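# Unload three bladed and nosed sand cores onto plywood

## Task

Lift three sand cores out of the mould and set them down on the plywood boards next to it, then release them: the long core with the rounded nose, plus the two upright bladed cores in the mould half on the robot's right. The remaining two cores must stay upright in the mould.

## Robot and tools

Robot: two arms, left_arm and right_arm, each with six joints and a two-finger gripper. Joint order everywhere is waist, shoulder, elbow, wrist pitch, wrist yaw, wrist roll. Stated joint ranges in rad: waist -2.618 to 3.054, shoulder 0.000 to 3.142, elbow 0.000 to 3.142, wrist pitch -1.571 to 1.571, wrist yaw -1.571 to 1.571, wrist roll -2.094 to 2.094. A real end may sit up to 0.059 rad either side of these.

Frames: the scene frame has its origin at table height midway between the nominal bases, +x out over the table, +z up, and left_arm on the +y side. Left and right are arm names, not sides of an image. Calibrated bases: left_arm at (+0.031, +0.345, 0) m, quat_wxyz (+1.000, 0, 0, +0.008); right_arm at (+0.030, -0.335, 0) m, quat_wxyz (+1.000, 0, 0, -0.014). Each arm reports its hand pose, and its wrist camera pose, in its own base frame. The printed hand pose can be a few centimetres off, more when reaching far. The gripper's fingers point along its +z and close along its y. end_effector_position is the point between the pads, about 1 cm behind the tips.

Row layout, shared by execute_actions and move: one flat list of 14 numbers, each in [-1, 1]. The first 7 are left_arm (six joint numbers, then opening), the next 7 are right_arm in the same order. Always send all 14, even if one arm stays still. Joint numbers are offsets, not poses: they count from the Joint targets printed at the start of the action or move. The scale is 1.0 = 2.224 rad for waist, shoulder and elbow, and 1.0 = 8.485 rad for the three wrist joints. A 0 keeps that joint at its current target. The opening number is absolute: +1 fully open, -1 closed. Sending 0 there is a half-open command, so to leave a gripper alone, resend its present value.

execute_actions(actions, cameras): actions is a list of actions; each action is a table of up to 15 rows, one row per 1/30 s step, and the last row holds for the rest of its 15 steps. Every action in a call counts from the targets at its own start, so a repeated offset keeps adding. An action that would push a joint more than 0.059 rad past its range end is refused for both arms. An empty list just reports state and images.

move(target, speed, blend, opening_speed, blocking, cameras): target is one 14-number row, or a list of up to 15 rows; every row is an offset from the same starting Joint targets, not from the previous row. speed is the top speed in rad/s of the joint with the longest way to go (0.01 to 12.57, default 0.5), one number or one per row. blend, in rad, rounds corners between listed rows. opening_speed (0.2 or more, per second on the -1 to +1 scale) closes or opens gradually; use a low value on fragile sand cores. blocking=false returns early while the move keeps going. Paths do not avoid obstacles or the other arm. Result adds a move: line such as done, off_target, moving, held or fault, and limits=held if steps were withheld.

wait(seconds): 0 to 10 s, arms hold their commands; a running move continues. stop(): brakes a running move, needing some room. zoom_image(camera, region): camera is cam_left_wrist or cam_right_wrist (both 896x504); region [x0, y0, x1, y1] in pixels from the top-left, at most 504 by 504. finished_scene(scene): pass the current scene's number; it ends the scene for good, so only call it when the cores lie still on the plywood and the grippers are off them.

Reading results: Joint positions and Joint velocities list six joints per arm (rad, rad/s) plus the finger gap (m; 0.094 open). Joint targets are what the next offsets count from. Joint torques may carry offsets, and numbers 1 to 3 wrap at ±28 N m. grip_measured is on the command scale and can read a bit wide when empty; it follows commands up to the force limit, so it shows no clear touch. grip_effort_nm is motor effort, negative closing, not pad force. "joint sent to its limit" means a joint reached its end; "joint command not followed" means a clearance check altered some targets. MOTOR HOT warns of heat from holding loads or straining; an over-temperature fault folds that arm and disables it.

Avoid: dropping a core, opening while a core is still moving, fast collisions, pressing hard into the mould or table, any contact or pinching between the two arms, knocking over the two cores that must stay, and anything leaving the table. If an arm is stuck pushing, command its targets back past its measured positions. Camera cables touching objects count as contact. Loose objects may get brief random pushes.

Each tool is called after ">>>" as name(argument=value, ...) on one line, values as JSON.

## Session

>>> execute_actions(actions=[])

Scene clock: 0.00 s.
left_arm: end_effector_position=(+0.3493, -0.0518, +0.2095) grip_measured=+1.000 grip_effort_nm=n/a end_effector_quat_wxyz=(+0.534, -0.007, +0.815, -0.226) | right_arm: end_effector_position=(+0.3046, +0.0783, +0.1820) grip_measured=+1.000 grip_effort_nm=n/a end_effector_quat_wxyz=(+0.477, +0.034, +0.863, +0.162)
Joint positions: left_arm=[0.059 1.017 0.578 0.071 0.424 -0.25 0.094] | right_arm=[0.21 0.854 0.562 -0.224 -0.068 0.329 0.094]
Joint velocities: within noise
Joint torques (N m): no reading
Heat: left arm: 33 °C; right arm: 34 °C.
Joint targets: left_arm=[0.059 1.010 0.587 0.072 0.427 -0.248] | right_arm=[0.210 0.847 0.574 -0.220 -0.067 0.327]
Tool commands: left_gripper/opening=+1.0 right_gripper/opening=+1.0

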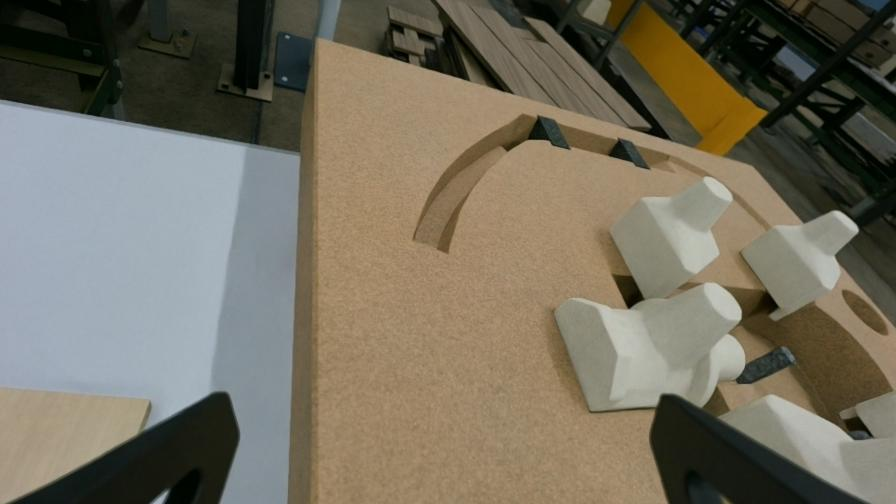

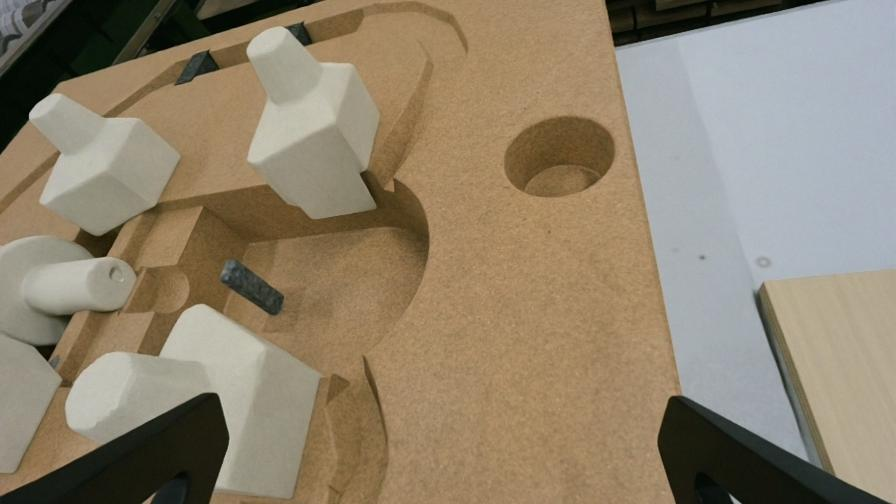

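>>> move(target=[-0.262,0.4618,0.785,-0.1751,-0.0503,0.0292,1,0.1484,0.2037,0.4164,-0.1273,0.0079,-0.0385,1], speed=0.8)

Scene clock: 10.80 s.
left_arm: end_effector_position=(+0.3989, -0.2305, +0.2615) grip_measured=+1.000 grip_effort_nm=0.037 end_effector_quat_wxyz=(+0.217, +0.249, +0.942, -0.063) | right_arm: end_effector_position=(+0.2475, +0.1489, +0.2512) grip_measured=+1.000 grip_effort_nm=0.022 end_effector_quat_wxyz=(+0.218, -0.254, +0.940, +0.064)
Joint positions: left_arm=[-0.523 2.017 2.309 -1.406 0.009 -0.007 0.094] | right_arm=[0.534 1.296 1.469 -1.287 -0.008 0.007 0.094]
Joint velocities: within noise
Joint torques (N m): left_arm=[-0.14 -7.6 6.58 1.22 -0.08 0.02] | right_arm=[0.57 -2.92 7.73 0.7 0.06 -0.12]
Heat: left arm: 35 °C; right arm: 34 °C.
Joint targets: left_arm=[-0.524 2.037 2.334 -1.414 0.000 -0.001] | right_arm=[0.540 1.301 1.500 -1.300 0.000 0.000]
move: done

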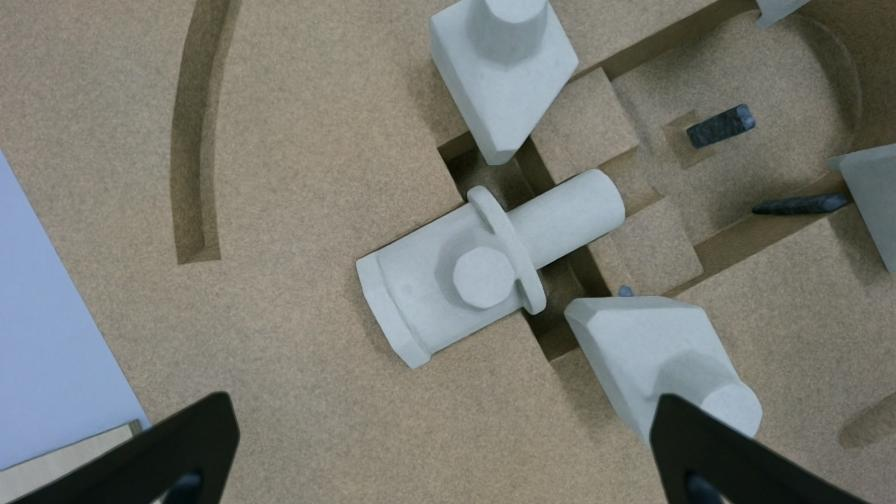

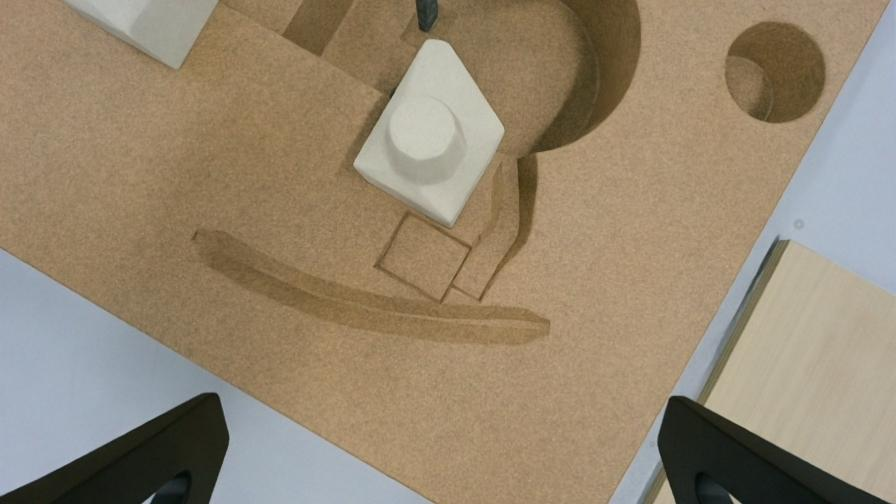

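>>> move(target=[-0.0454,0.0823,0.0477,-0.0085,-0.0194,-0.0607,0.4,0.0112,0.2644,0.1933,-0.0197,0,0.0654,1], speed=0.5)

Scene clock: 65.60 s.
left_arm: end_effector_position=(+0.4039, -0.2539, +0.2084) grip_measured=+0.402 grip_effort_nm=-0.066 end_effector_quat_wxyz=(+0.169, +0.043, +0.985, -0.020) | right_arm: end_effector_position=(+0.3202, +0.2023, +0.1869) grip_measured=+1.000 grip_effort_nm=0.022 end_effector_quat_wxyz=(+0.055, -0.005, +0.998, +0.038)
Joint positions: left_arm=[-0.618 2.199 2.415 -1.478 -0.148 -0.507 0.066] | right_arm=[0.558 1.886 1.9 -1.452 -0.007 0.547 0.094]
Joint velocities: within noise
Joint torques (N m): left_arm=[-0.44 -8.81 6.63 0.94 -0.26 -0.17] | right_arm=[0.64 -7.71 7.54 0.18 0.06 0.06]
Heat: left arm: 37 °C; right arm: 34 °C.
Joint targets: left_arm=[-0.625 2.220 2.439 -1.486 -0.164 -0.516] | right_arm=[0.565 1.889 1.930 -1.467 0.000 0.555]
move: done

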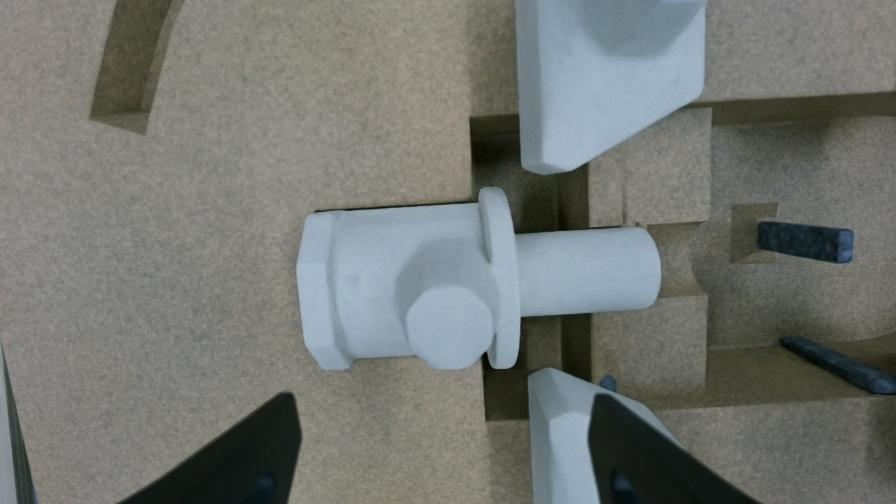

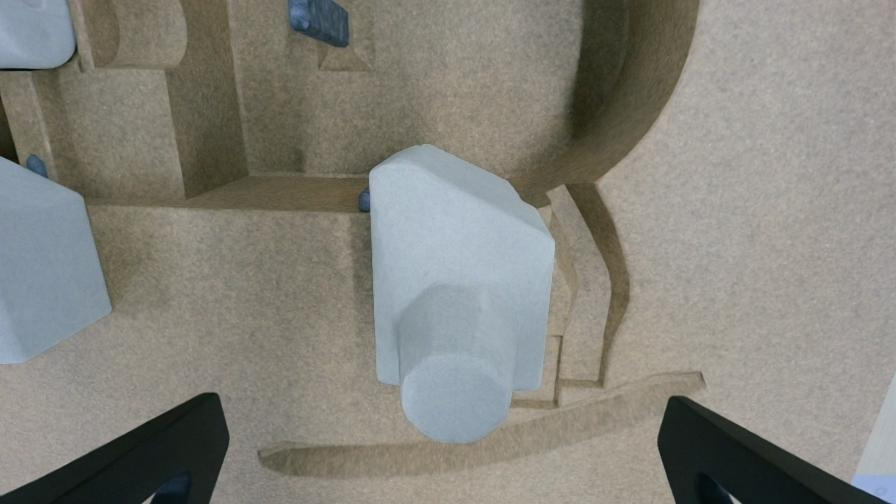

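>>> move(target=[[0.0081,-0.0495,-0.1376,0.0271,0,0,0.4,-0.0022,0.0232,-0.038,0.0073,0,0,1],[0.0081,-0.0081,-0.1151,0.0283,0,0,0.4,-0.0022,0.0463,-0.076,0.0146,0,0,1]], speed=0.3)

Scene clock: 75.97 s.
left_arm: end_effector_position=(+0.4145, -0.2588, +0.1542) grip_measured=+0.402 grip_effort_nm=-0.061 end_effector_quat_wxyz=(+0.162, +0.042, +0.986, -0.015) | right_arm: end_effector_position=(+0.3179, +0.2009, +0.1153) grip_measured=+1.000 grip_effort_nm=0.027 end_effector_quat_wxyz=(-0.008, -0.005, +1.000, -0.001)
Joint positions: left_arm=[-0.615 2.179 2.159 -1.258 -0.15 -0.508 0.066] | right_arm=[0.558 1.99 1.765 -1.36 -0.007 0.548 0.094]
Joint velocities: within noise
Joint torques (N m): left_arm=[0.5 -9.01 7.01 1.13 -0.26 -0.15] | right_arm=[0.18 -8.58 4.78 0.23 0.06 0.04]
Heat: left arm: 37 °C; right arm: 36 °C.
Joint targets: left_arm=[-0.607 2.202 2.184 -1.246 -0.165 -0.516] | right_arm=[0.560 1.991 1.761 -1.343 0.000 0.555]
move: done

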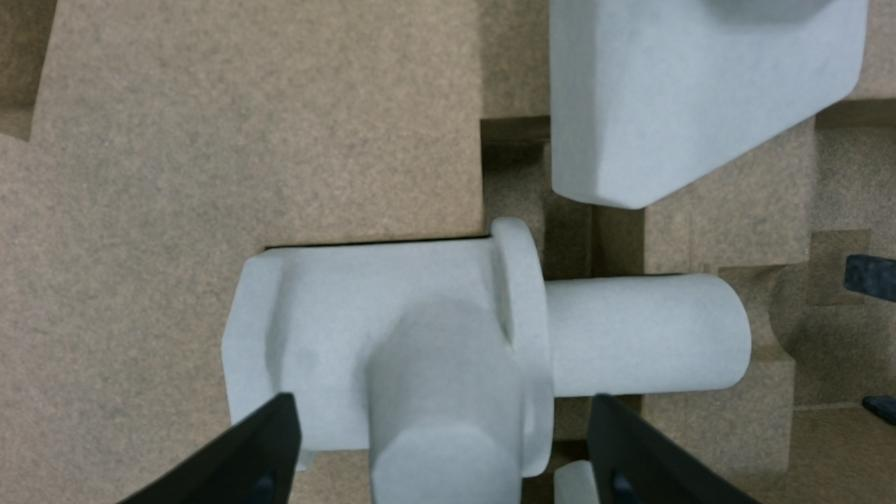

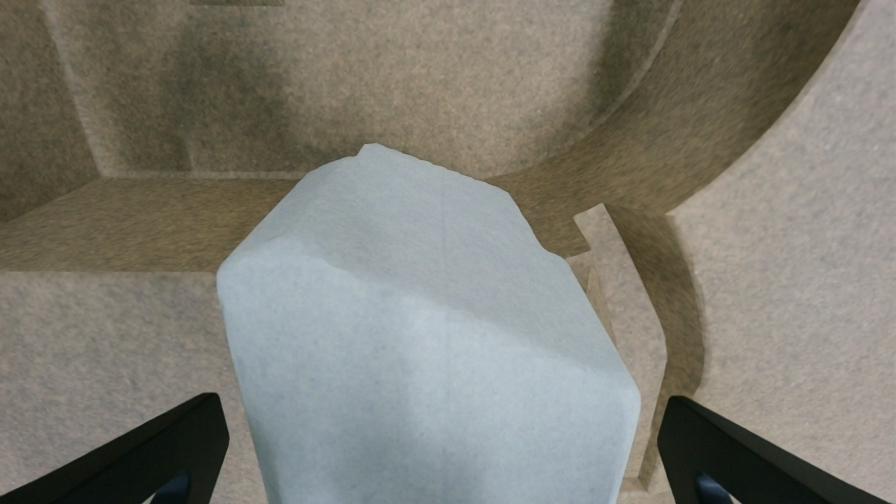

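>>> move(target=[0,0,-0.0243,0.0031,0,0,0.4,0,0,0,0,0,0,0.2], speed=0.2, opening_speed=0.35)

>>> move(target=[0,0,0,0,0,0,-0.25,0,0,0,0,0,0,0.05], opening_speed=0.25)

>>> move(target=[0,0,0,0,0,0,-0.5,0,0,0,0,0,0,0.05], opening_speed=0.25)

Scene clock: 83.53 s.
left_arm: end_effector_position=(+0.4165, -0.2602, +0.1494) grip_measured=+0.402 grip_effort_nm=-0.061 end_effector_quat_wxyz=(+0.165, +0.041, +0.985, -0.016) | right_arm: end_effector_position=(+0.3183, +0.2011, +0.1153) grip_measured=+0.203 grip_effort_nm=-0.129 end_effector_quat_wxyz=(-0.007, -0.005, +1.000, +0.000)
Joint positions: left_arm=[-0.615 2.179 2.138 -1.231 -0.15 -0.508 0.066] | right_arm=[0.558 1.99 1.765 -1.358 -0.007 0.548 0.057]
Joint velocities: within noise
Joint torques (N m): left_arm=[0.59 -8.99 4.21 1.14 -0.27 -0.16] | right_arm=[0.21 -8.58 4.78 0.22 0.06 0.04]
Heat: left arm: 38 °C; right arm: 37 °C.
Joint targets: left_arm=[-0.607 2.202 2.129 -1.219 -0.165 -0.516] | right_arm=[0.560 1.991 1.761 -1.343 0.000 0.555]
move: done

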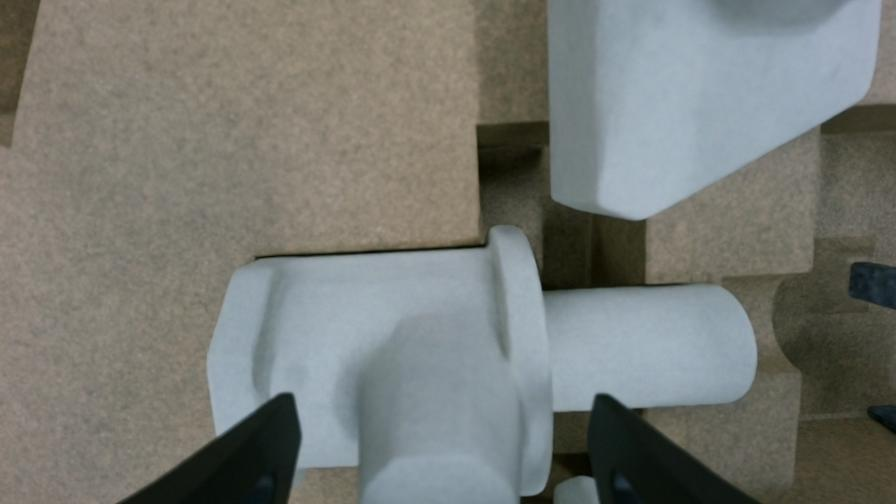

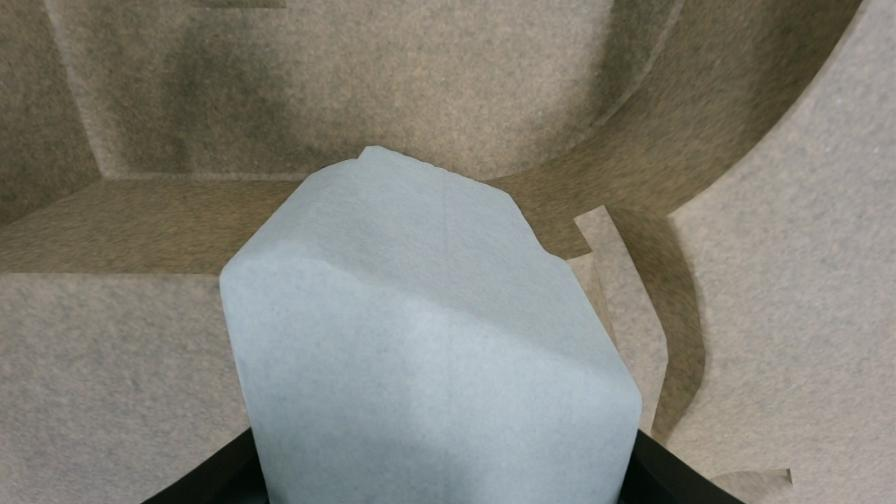

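Scene clock: 86.33 s.
left_arm: end_effector_position=(+0.4168, -0.2598, +0.1495) grip_measured=-0.246 grip_effort_nm=-0.559 end_effector_quat_wxyz=(+0.165, +0.041, +0.985, -0.015) | right_arm: end_effector_position=(+0.3184, +0.2012, +0.1153) grip_measured=+0.159 grip_effort_nm=-1.004 end_effector_quat_wxyz=(-0.007, -0.005, +1.000, +0.000)
Joint positions: left_arm=[-0.615 2.179 2.138 -1.231 -0.152 -0.509 0.035] | right_arm=[0.558 1.99 1.765 -1.357 -0.007 0.548 0.054]
Joint velocities: within noise
Joint torques (N m): left_arm=[0.62 -8.95 4.26 1.14 -0.19 -0.13] | right_arm=[0.2 -8.59 4.81 0.22 0.05 0.04]
Heat: left arm: 38 °C; right arm: 37 °C.
Joint targets: left_arm=[-0.607 2.202 2.129 -1.219 -0.165 -0.515] | right_arm=[0.560 1.991 1.761 -1.343 0.000 0.555]
move: done

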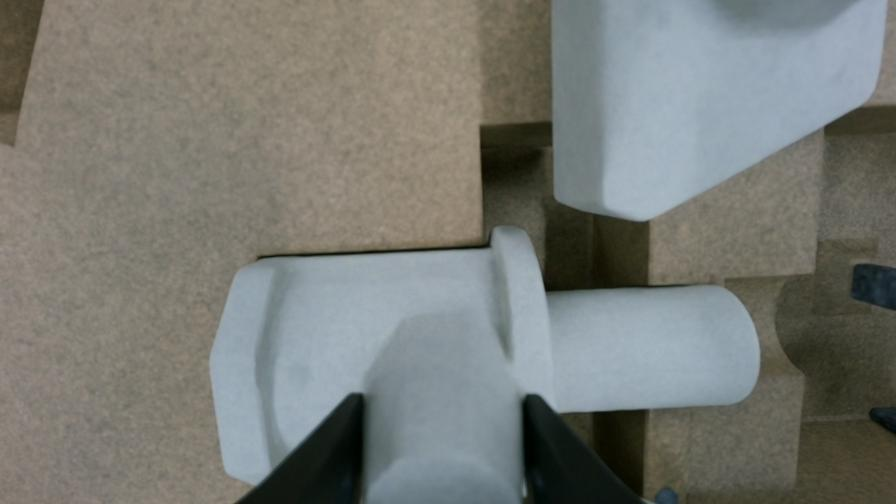

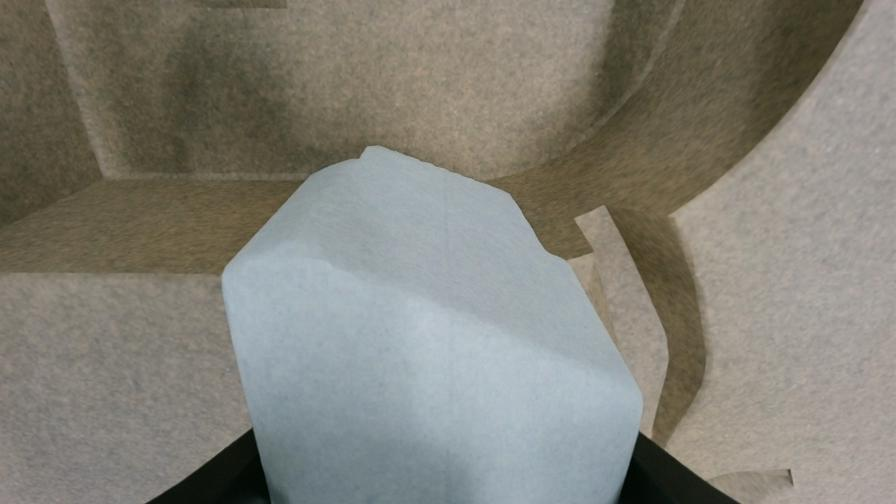

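Scene clock: 87.53 s.
left_arm: end_effector_position=(+0.4168, -0.2598, +0.1495) grip_measured=-0.266 grip_effort_nm=-0.994 end_effector_quat_wxyz=(+0.165, +0.040, +0.985, -0.015) | right_arm: end_effector_position=(+0.3184, +0.2012, +0.1153) grip_measured=+0.159 grip_effort_nm=-1.004 end_effector_quat_wxyz=(-0.007, -0.005, +1.000, +0.000)
Joint positions: left_arm=[-0.615 2.179 2.138 -1.231 -0.152 -0.51 0.034] | right_arm=[0.558 1.99 1.765 -1.357 -0.007 0.548 0.054]
Joint velocities: within noise
Joint torques (N m): left_arm=[0.58 -9.03 4.38 1.16 -0.2 -0.13] | right_arm=[0.21 -8.59 4.79 0.22 0.05 0.04]
Heat: left arm: 38 °C; right arm: 37 °C.
Joint targets: left_arm=[-0.607 2.202 2.129 -1.219 -0.165 -0.516] | right_arm=[0.560 1.991 1.761 -1.343 0.000 0.555]
move: done

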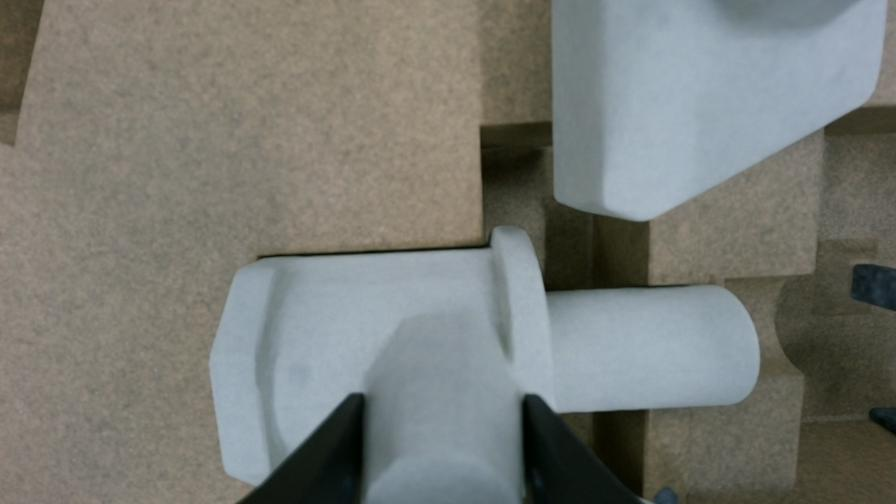

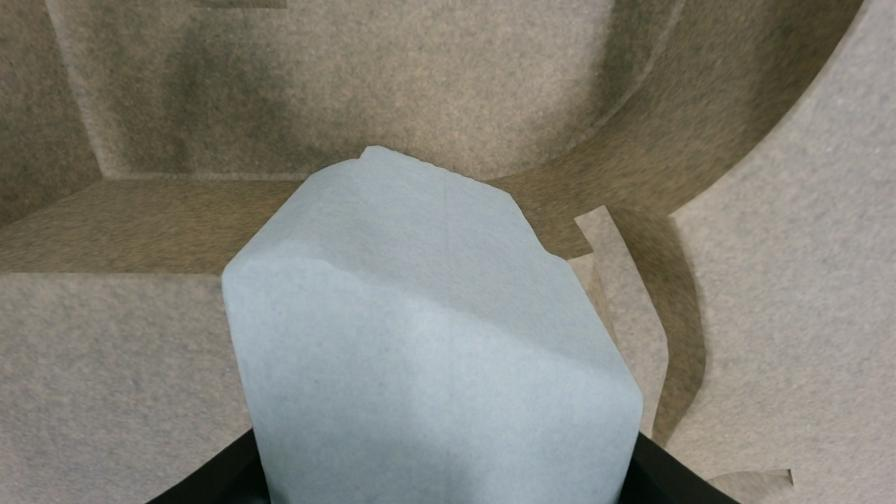

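>>> move(target=[[0,0.0198,0.0886,-0.0160,0,0,-0.5,0,0.0094,0.1021,-0.0218,0,0,0.05],[0,-0.0454,0.0886,-0.016,0,0,-0.5,0,-0.0737,0.0895,-0.0148,0,0,0.05]], speed=0.15)

Scene clock: 97.03 s.
left_arm: end_effector_position=(+0.4107, -0.2556, +0.1825) grip_measured=-0.267 grip_effort_nm=-0.994 end_effector_quat_wxyz=(+0.166, +0.038, +0.985, -0.018) | right_arm: end_effector_position=(+0.3161, +0.1997, +0.2006) grip_measured=+0.159 grip_effort_nm=-1.004 end_effector_quat_wxyz=(+0.057, -0.005, +0.998, +0.039)
Joint positions: left_arm=[-0.613 2.183 2.279 -1.365 -0.148 -0.514 0.034] | right_arm=[0.558 1.877 1.944 -1.5 -0.007 0.548 0.054]
Joint velocities: within noise
Joint torques (N m): left_arm=[0.49 -16.75 8.75 1.12 -0.26 -0.09] | right_arm=[0.21 -11.86 6.35 0.63 0.06 0.04]
Heat: left arm: 40 °C; right arm: 39 °C.
Joint targets: left_arm=[-0.607 2.101 2.327 -1.355 -0.165 -0.516] | right_arm=[0.560 1.828 1.960 -1.469 0.000 0.555]
move: off_target (left_arm, right_arm); left_arm: the shoulder is farthest, 0.082 rad from its target; right_arm: the shoulder is farthest, 0.049 rad from its target

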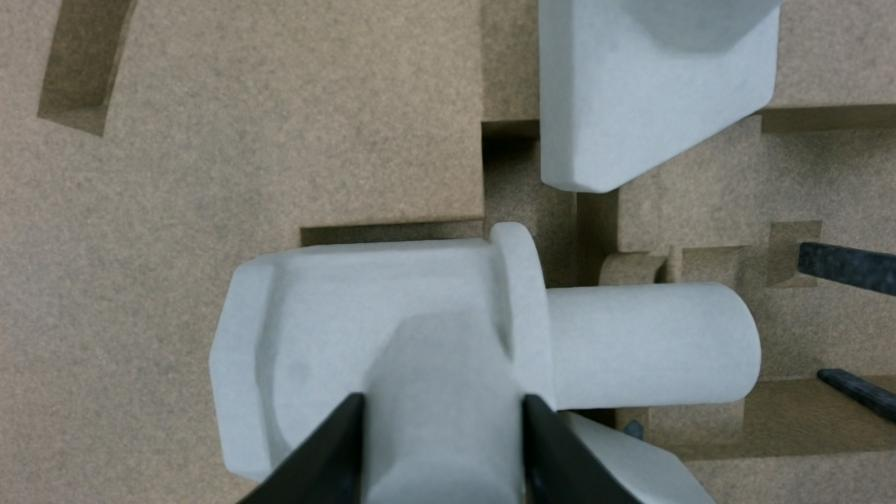

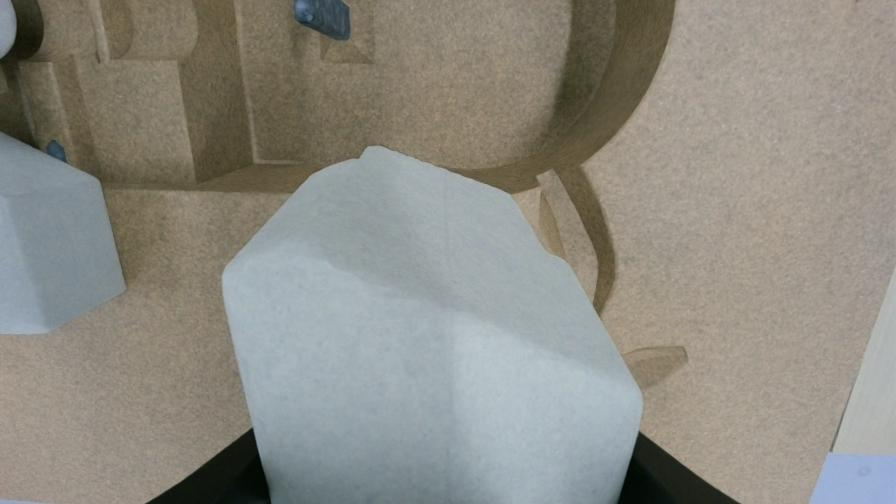

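>>> move(target=[[0,-0.0674,0.0886,-0.016,0,0,-0.5,0,0,0,0,0,0,0.05],[0.183,-0.0674,0,0,0,0,-0.5,-0.2248,-0.1024,-0.1186,0.0041,0,-0.0327,0.05],[0.4065,-0.2702,-0.366,0.0141,0,0,-0.5,-0.4496,-0.2048,-0.2372,0.0081,0,-0.0654,0.05]], speed=[0.15,0.5,0.5], blend=0.08)

Scene clock: 123.47 s.
left_arm: end_effector_position=(+0.3019, +0.1195, +0.1888) grip_measured=-0.267 grip_effort_nm=-1.004 end_effector_quat_wxyz=(+0.126, -0.397, +0.907, +0.058) | right_arm: end_effector_position=(+0.2357, -0.1085, +0.1992) grip_measured=+0.159 grip_effort_nm=-1.004 end_effector_quat_wxyz=(+0.077, +0.219, +0.973, -0.016)
Joint positions: left_arm=[0.294 1.56 1.502 -1.274 -0.145 -0.514 0.034] | right_arm=[-0.436 1.408 1.431 -1.436 -0.001 0.007 0.054]
Joint velocities: within noise
Joint torques (N m): left_arm=[0.23 -10.09 5.68 1.32 -0.28 -0.08] | right_arm=[-0.25 -7.05 5.26 0.74 -0.01 -0.12]
Heat: left arm: 58 °C; right arm: 48 °C.
Joint targets: left_arm=[0.298 1.500 1.513 -1.235 -0.165 -0.516] | right_arm=[-0.440 1.372 1.433 -1.400 0.000 0.000]
move: off_target (left_arm, right_arm); left_arm: the shoulder is farthest, 0.060 rad from its target; right_arm: the shoulder is farthest, 0.036 rad from its target

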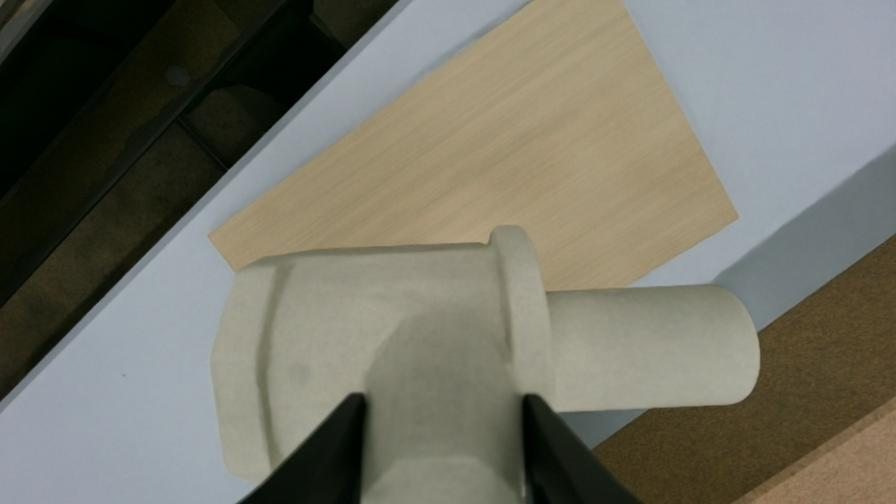

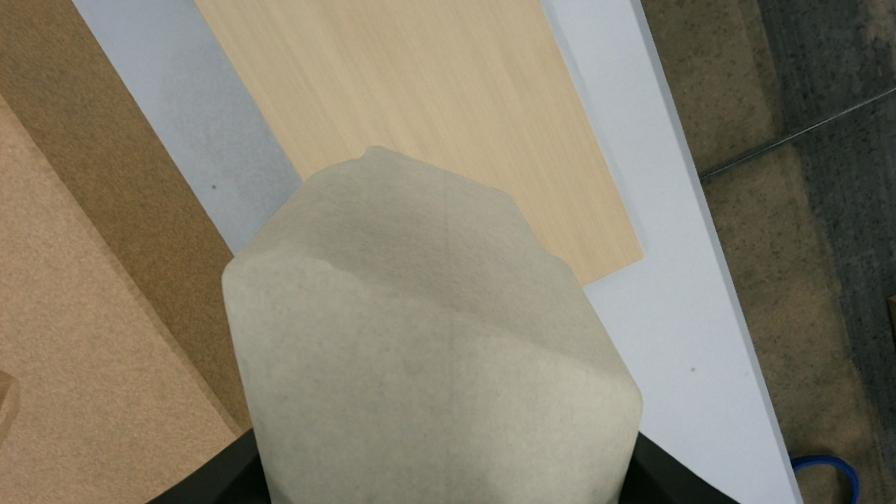

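>>> move(target=[[0,0,-0.1052,0.0284,0,0,-0.5,0,-0.21,-0.27,0.067,0,0,0.05],[0,0,-0.1448,0.0450,0,0,-0.5,0,-0.2617,-0.3408,0.0842,0,0,0.05]], speed=[0.3,0.15])

Scene clock: 156.47 s.
left_arm: end_effector_position=(+0.3142, +0.1232, +0.1135) grip_measured=-0.267 grip_effort_nm=-1.004 end_effector_quat_wxyz=(+0.151, -0.398, +0.903, +0.055) | right_arm: end_effector_position=(+0.2186, -0.1006, +0.1364) grip_measured=+0.159 grip_effort_nm=-1.004 end_effector_quat_wxyz=(+0.313, +0.208, +0.924, -0.068)
Joint positions: left_arm=[0.294 1.555 1.184 -0.909 -0.145 -0.514 0.034] | right_arm=[-0.436 0.815 0.668 -0.772 -0.001 0.006 0.054]
Joint velocities: within noise
Joint torques (N m): left_arm=[0.29 -9.87 5.53 1.6 -0.3 -0.06] | right_arm=[-0.35 -2.63 6.48 1.9 0 -0.11]
Heat: left arm: 46 °C; right arm: 38 °C.
Joint targets: left_arm=[0.298 1.500 1.190 -0.854 -0.165 -0.516] | right_arm=[-0.440 0.790 0.675 -0.686 0.000 0.000]
move: off_target (left_arm, right_arm); left_arm: the wrist pitch is farthest, 0.056 rad from its target; right_arm: the wrist pitch is farthest, 0.087 rad from its target

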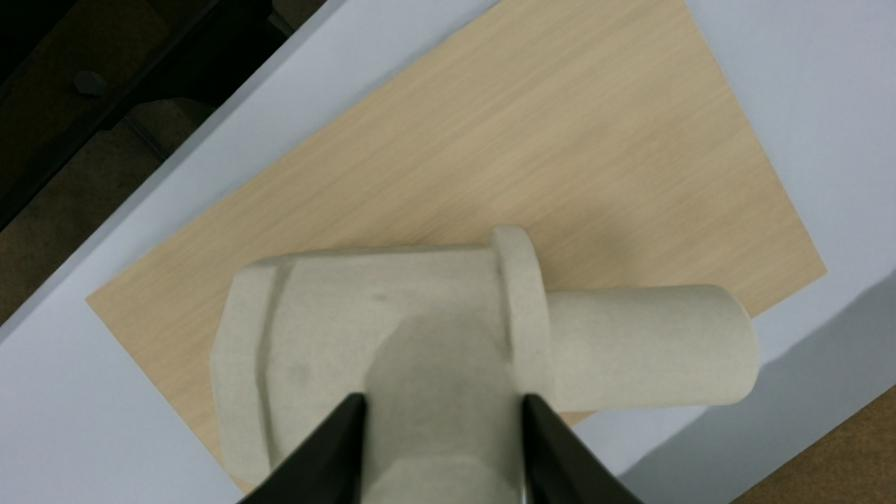

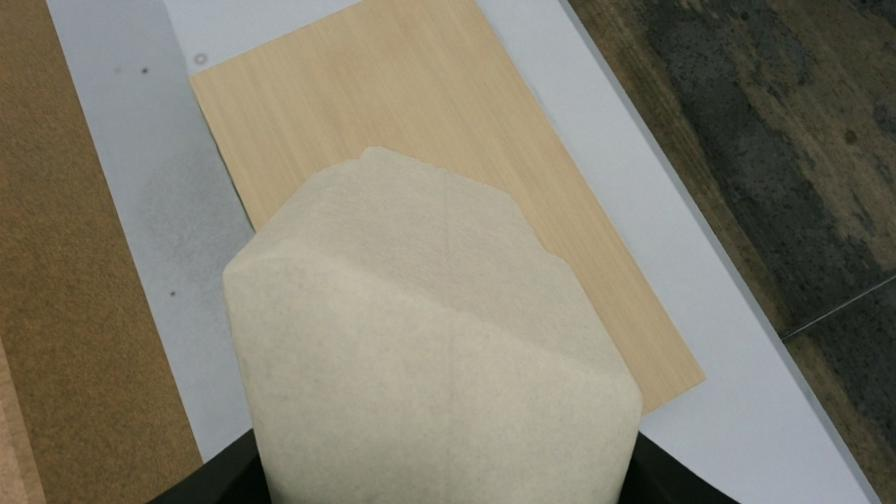

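>>> move(target=[0,0,-0.0099,0.0029,0,0,-0.5,0,0.0495,-0.1057,0.0390,0,0,0.05], speed=0.15)

Scene clock: 165.00 s.
left_arm: end_effector_position=(+0.3135, +0.1242, +0.1130) grip_measured=-0.267 grip_effort_nm=-0.994 end_effector_quat_wxyz=(+0.157, -0.398, +0.902, +0.058) | right_arm: end_effector_position=(+0.2300, -0.1059, +0.0699) grip_measured=+0.159 grip_effort_nm=-1.004 end_effector_quat_wxyz=(+0.312, +0.208, +0.925, -0.068)
Joint positions: left_arm=[0.294 1.544 1.168 -0.892 -0.151 -0.514 0.034] | right_arm=[-0.436 0.909 0.432 -0.445 -0.001 0.006 0.054]
Joint velocities: within noise
Joint torques (N m): left_arm=[0.23 -9.02 5.05 1.71 -0.22 -0.07] | right_arm=[-0.36 -1.72 6.45 1.9 0 -0.11]
Heat: left arm: 46 °C; right arm: 37 °C.
Joint targets: left_arm=[0.298 1.500 1.168 -0.829 -0.165 -0.516] | right_arm=[-0.440 0.900 0.440 -0.355 0.000 0.000]
move: off_target (left_arm, right_arm); left_arm: the wrist pitch is farthest, 0.063 rad from its target; right_arm: the wrist pitch is farthest, 0.089 rad from its target

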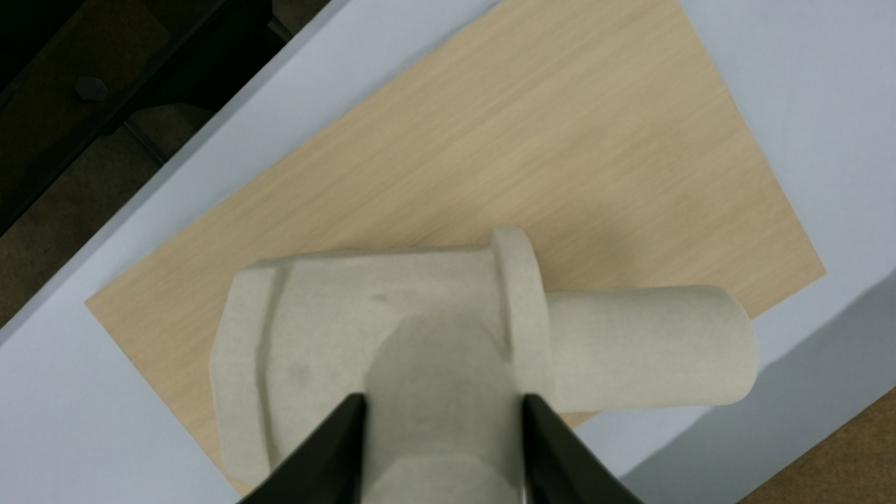

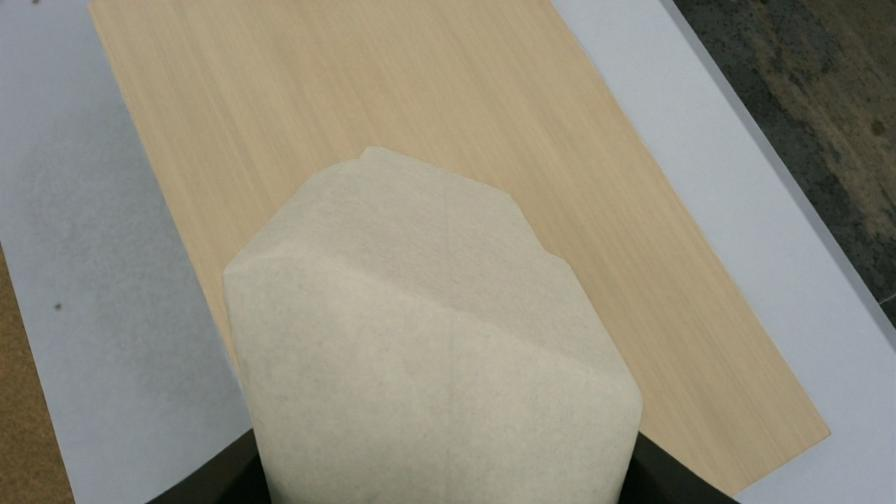

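>>> move(target=[0,0,-0.0054,0.0014,0,0,-0.5,0,0.009,-0.022,0.0140,0,0,0.05], speed=0.1)

Scene clock: 173.00 s.
left_arm: end_effector_position=(+0.3133, +0.1247, +0.1128) grip_measured=-0.267 grip_effort_nm=-1.004 end_effector_quat_wxyz=(+0.161, -0.398, +0.901, +0.059) | right_arm: end_effector_position=(+0.2378, -0.1095, +0.0638) grip_measured=+0.159 grip_effort_nm=-1.004 end_effector_quat_wxyz=(+0.333, +0.206, +0.917, -0.072)
Joint positions: left_arm=[0.294 1.538 1.159 -0.883 -0.154 -0.514 0.034] | right_arm=[-0.436 0.928 0.384 -0.33 -0.001 0.006 0.054]
Joint velocities: within noise
Joint torques (N m): left_arm=[0.24 -8.49 4.77 1.75 -0.18 -0.11] | right_arm=[-0.34 -1.8 6.34 2.02 0 -0.1]
Heat: left arm: 46 °C; right arm: 36 °C.
Joint targets: left_arm=[0.298 1.500 1.157 -0.817 -0.165 -0.516] | right_arm=[-0.440 0.920 0.390 -0.236 0.000 0.000]
move: off_target (left_arm, right_arm); left_arm: the wrist pitch is farthest, 0.066 rad from its target; right_arm: the wrist pitch is farthest, 0.094 rad from its target

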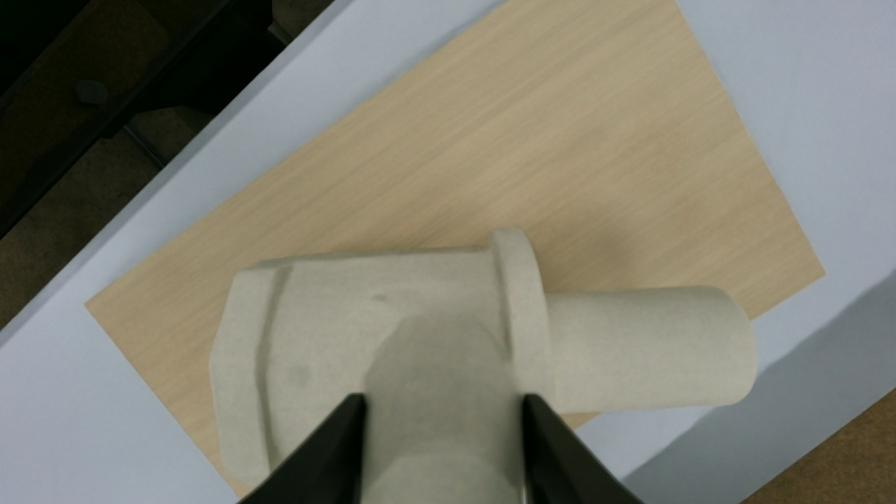

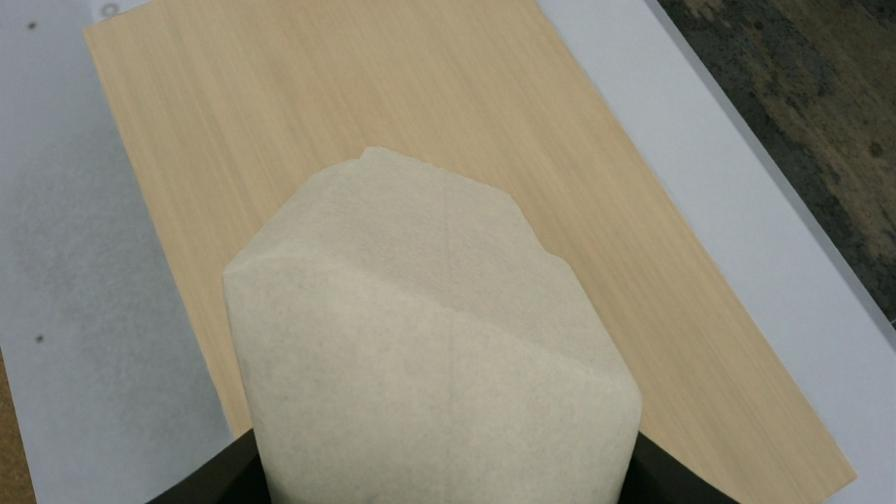

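>>> move(target=[0,0.0099,0.004,-0.0029,0,0,-0.5,0,0.004,-0.0095,0.0035,0,0,0.05], speed=0.1, cameras=[])

>>> move(target=[0,0,0,0,0,0,-0.1,0,0,0,0,0,0,0.05], opening_speed=0.2)

Scene clock: 176.70 s.
left_arm: end_effector_position=(+0.3132, +0.1247, +0.1129) grip_measured=-0.267 grip_effort_nm=-0.994 end_effector_quat_wxyz=(+0.161, -0.398, +0.901, +0.059) | right_arm: end_effector_position=(+0.2381, -0.1096, +0.0594) grip_measured=+0.159 grip_effort_nm=-1.004 end_effector_quat_wxyz=(+0.336, +0.205, +0.916, -0.073)
Joint positions: left_arm=[0.294 1.538 1.159 -0.883 -0.154 -0.514 0.034] | right_arm=[-0.436 0.934 0.364 -0.299 -0.001 0.006 0.054]
Joint velocities: within noise
Joint torques (N m): left_arm=[0.28 -6.79 5.49 1.46 -0.18 -0.08] | right_arm=[-0.35 -1.57 6.24 1.98 -0.01 -0.1]
Heat: left arm: 45 °C; right arm: 35 °C.
Joint targets: left_arm=[0.298 1.522 1.165 -0.842 -0.164 -0.516] | right_arm=[-0.440 0.929 0.369 -0.207 0.000 0.000]
move: off_target (left_arm, right_arm); left_arm: the wrist pitch is farthest, 0.041 rad from its target; right_arm: the wrist pitch is farthest, 0.093 rad from its target
No camera images: "cameras" was empty.

Scene clock: 178.93 s.
left_arm: end_effector_position=(+0.3190, +0.1265, +0.1149) grip_measured=-0.102 grip_effort_nm=0.120 end_effector_quat_wxyz=(+0.174, -0.398, +0.899, +0.058) | right_arm: end_effector_position=(+0.2382, -0.1097, +0.0596) grip_measured=+0.159 grip_effort_nm=-1.004 end_effector_quat_wxyz=(+0.336, +0.205, +0.916, -0.073)
Joint positions: left_arm=[0.294 1.538 1.159 -0.857 -0.155 -0.514 0.042] | right_arm=[-0.436 0.934 0.364 -0.298 -0.001 0.006 0.054]
Joint velocities: within noise
Joint torques (N m): left_arm=[0.35 -6.76 5.52 1.24 -0.19 -0.1] | right_arm=[-0.35 -1.55 6.23 2 0 -0.11]
Heat: left arm: 45 °C; right arm: 35 °C.
Joint targets: left_arm=[0.298 1.522 1.165 -0.842 -0.165 -0.516] | right_arm=[-0.440 0.929 0.370 -0.206 0.000 0.000]
move: off_target (right_arm); right_arm: the wrist pitch is farthest, 0.091 rad from its target

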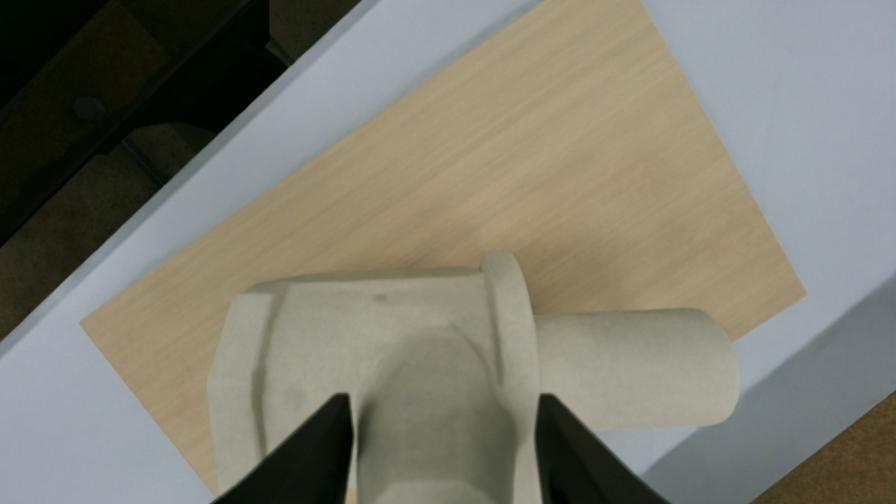

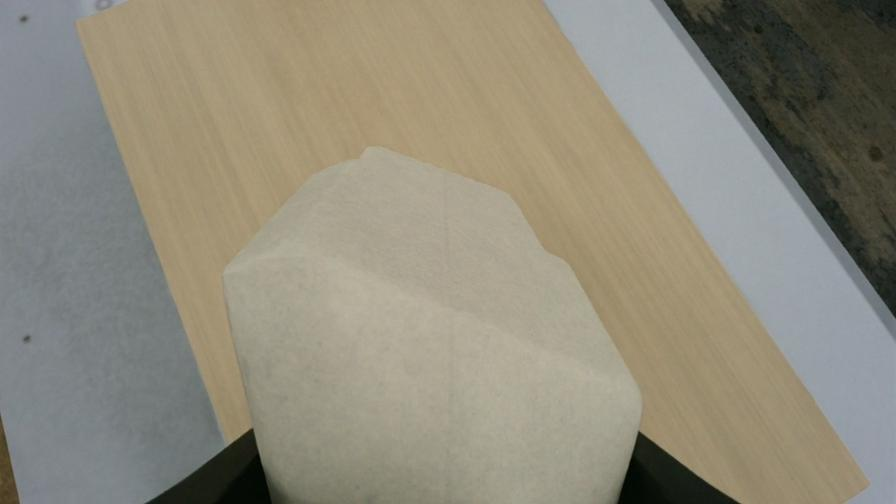

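>>> move(target=[0,0,0,0,0,0,0.4,0,0,0,0,0,0,0.05], opening_speed=0.3, cameras=[])

>>> move(target=[0,-0.05,0.1255,-0.0215,0,0,0.4,0,0.0025,-0.0065,0.0022,0,0,0.05], speed=0.15)

Scene clock: 184.90 s.
left_arm: end_effector_position=(+0.3191, +0.1265, +0.1150) grip_measured=+0.398 grip_effort_nm=0.120 end_effector_quat_wxyz=(+0.174, -0.398, +0.899, +0.058) | right_arm: end_effector_position=(+0.2382, -0.1097, +0.0596) grip_measured=+0.159 grip_effort_nm=-1.004 end_effector_quat_wxyz=(+0.336, +0.205, +0.916, -0.073)
Joint positions: left_arm=[0.294 1.538 1.159 -0.856 -0.155 -0.514 0.066] | right_arm=[-0.436 0.934 0.364 -0.298 -0.001 0.006 0.054]
Joint velocities: within noise
Joint torques (N m): left_arm=[0.21 -6.89 5.53 1.22 -0.17 -0.09] | right_arm=[-0.35 -1.58 6.2 2 0 -0.1]
Heat: left arm: 44 °C; right arm: 37 °C.
Joint targets: left_arm=[0.298 1.522 1.165 -0.842 -0.165 -0.516] | right_arm=[-0.440 0.929 0.370 -0.206 0.000 0.000]
move: off_target (right_arm); right_arm: the wrist pitch is farthest, 0.092 rad from its target
No camera images: "cameras" was empty.

Scene clock: 187.33 s.
left_arm: end_effector_position=(+0.3326, +0.1306, +0.2242) grip_measured=+0.398 grip_effort_nm=0.125 end_effector_quat_wxyz=(+0.270, -0.397, +0.876, +0.045) | right_arm: end_effector_position=(+0.2403, -0.1106, +0.0591) grip_measured=+0.159 grip_effort_nm=-1.004 end_effector_quat_wxyz=(+0.343, +0.205, +0.914, -0.075)
Joint positions: left_arm=[0.294 1.437 1.42 -1.019 -0.155 -0.514 0.066] | right_arm=[-0.436 0.938 0.354 -0.27 -0.001 0.005 0.054]
Joint velocities: within noise
Joint torques (N m): left_arm=[0.27 -6.91 7.27 1.35 -0.16 -0.07] | right_arm=[-0.35 -1.44 5.96 1.91 0 -0.1]
Heat: left arm: 43 °C; right arm: 37 °C.
Joint targets: left_arm=[0.298 1.411 1.444 -1.024 -0.165 -0.516] | right_arm=[-0.440 0.934 0.355 -0.188 0.000 0.000]
move: off_target (right_arm); right_arm: the wrist pitch is farthest, 0.082 rad from its target

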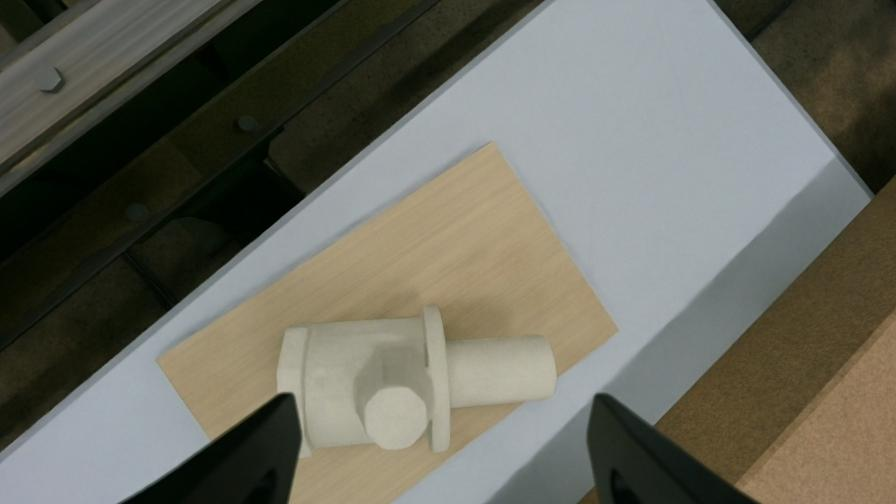

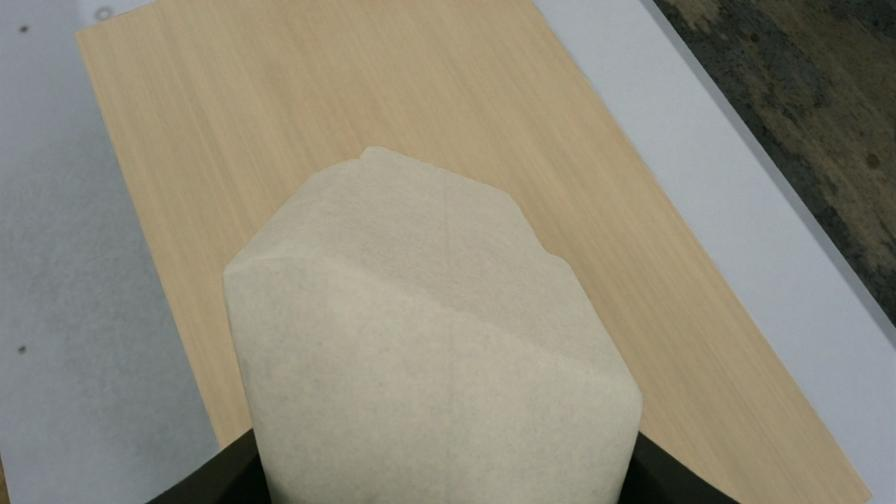

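>>> move(target=[-0.4937,-0.05,0.0252,0.0853,0.0194,0.0608,0.4,0,0,0,0,0,0,0.05], speed=0.7, cameras=["cam_left_wrist"])

>>> zoom_image(camera="cam_left_wrist", region=[540, 240, 896, 450])

Scene clock: 193.77 s.
left_arm: end_effector_position=(+0.3037, -0.3093, +0.4291) grip_measured=+0.398 grip_effort_nm=0.120 end_effector_quat_wxyz=(+0.594, +0.293, +0.706, -0.251) | right_arm: end_effector_position=(+0.2403, -0.1106, +0.0591) grip_measured=+0.159 grip_effort_nm=-1.004 end_effector_quat_wxyz=(+0.343, +0.205, +0.914, -0.075)
Joint positions: left_arm=[-0.798 1.323 1.475 -0.321 -0.004 -0.007 0.066] | right_arm=[-0.436 0.938 0.354 -0.27 -0.001 0.005 0.054]
Joint velocities: within noise
Joint torques (N m): left_arm=[-0.05 -6.08 7.72 2.44 0.09 0.02] | right_arm=[-0.36 -1.44 5.94 1.92 0 -0.09]
Heat: left arm: 42 °C; right arm: 38 °C.
Joint targets: left_arm=[-0.801 1.300 1.500 -0.301 0.000 0.000] | right_arm=[-0.440 0.934 0.355 -0.188 0.000 0.000]
move: off_target (right_arm); right_arm: the wrist pitch is farthest, 0.082 rad from its target
Images, in order (width x height): cam_left_wrist 896x504.

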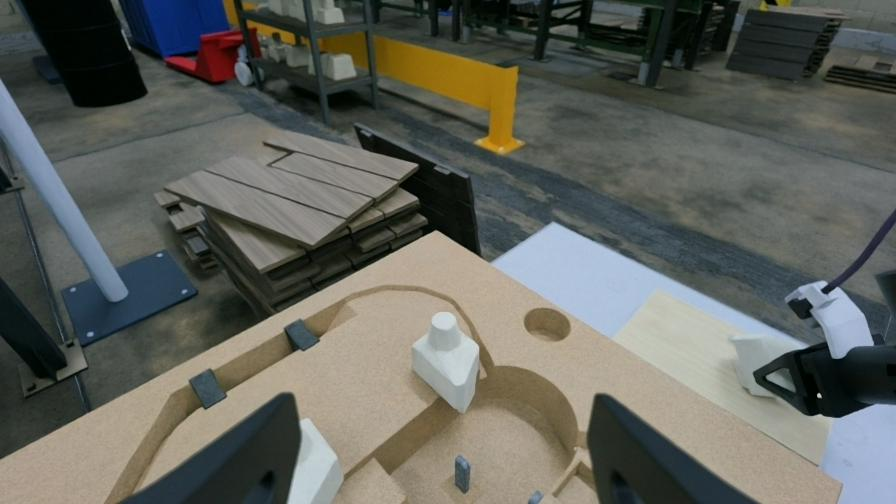

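Scaled by 1.416.

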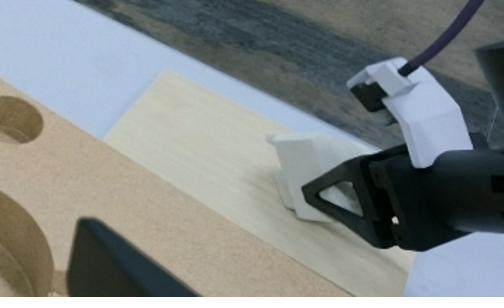

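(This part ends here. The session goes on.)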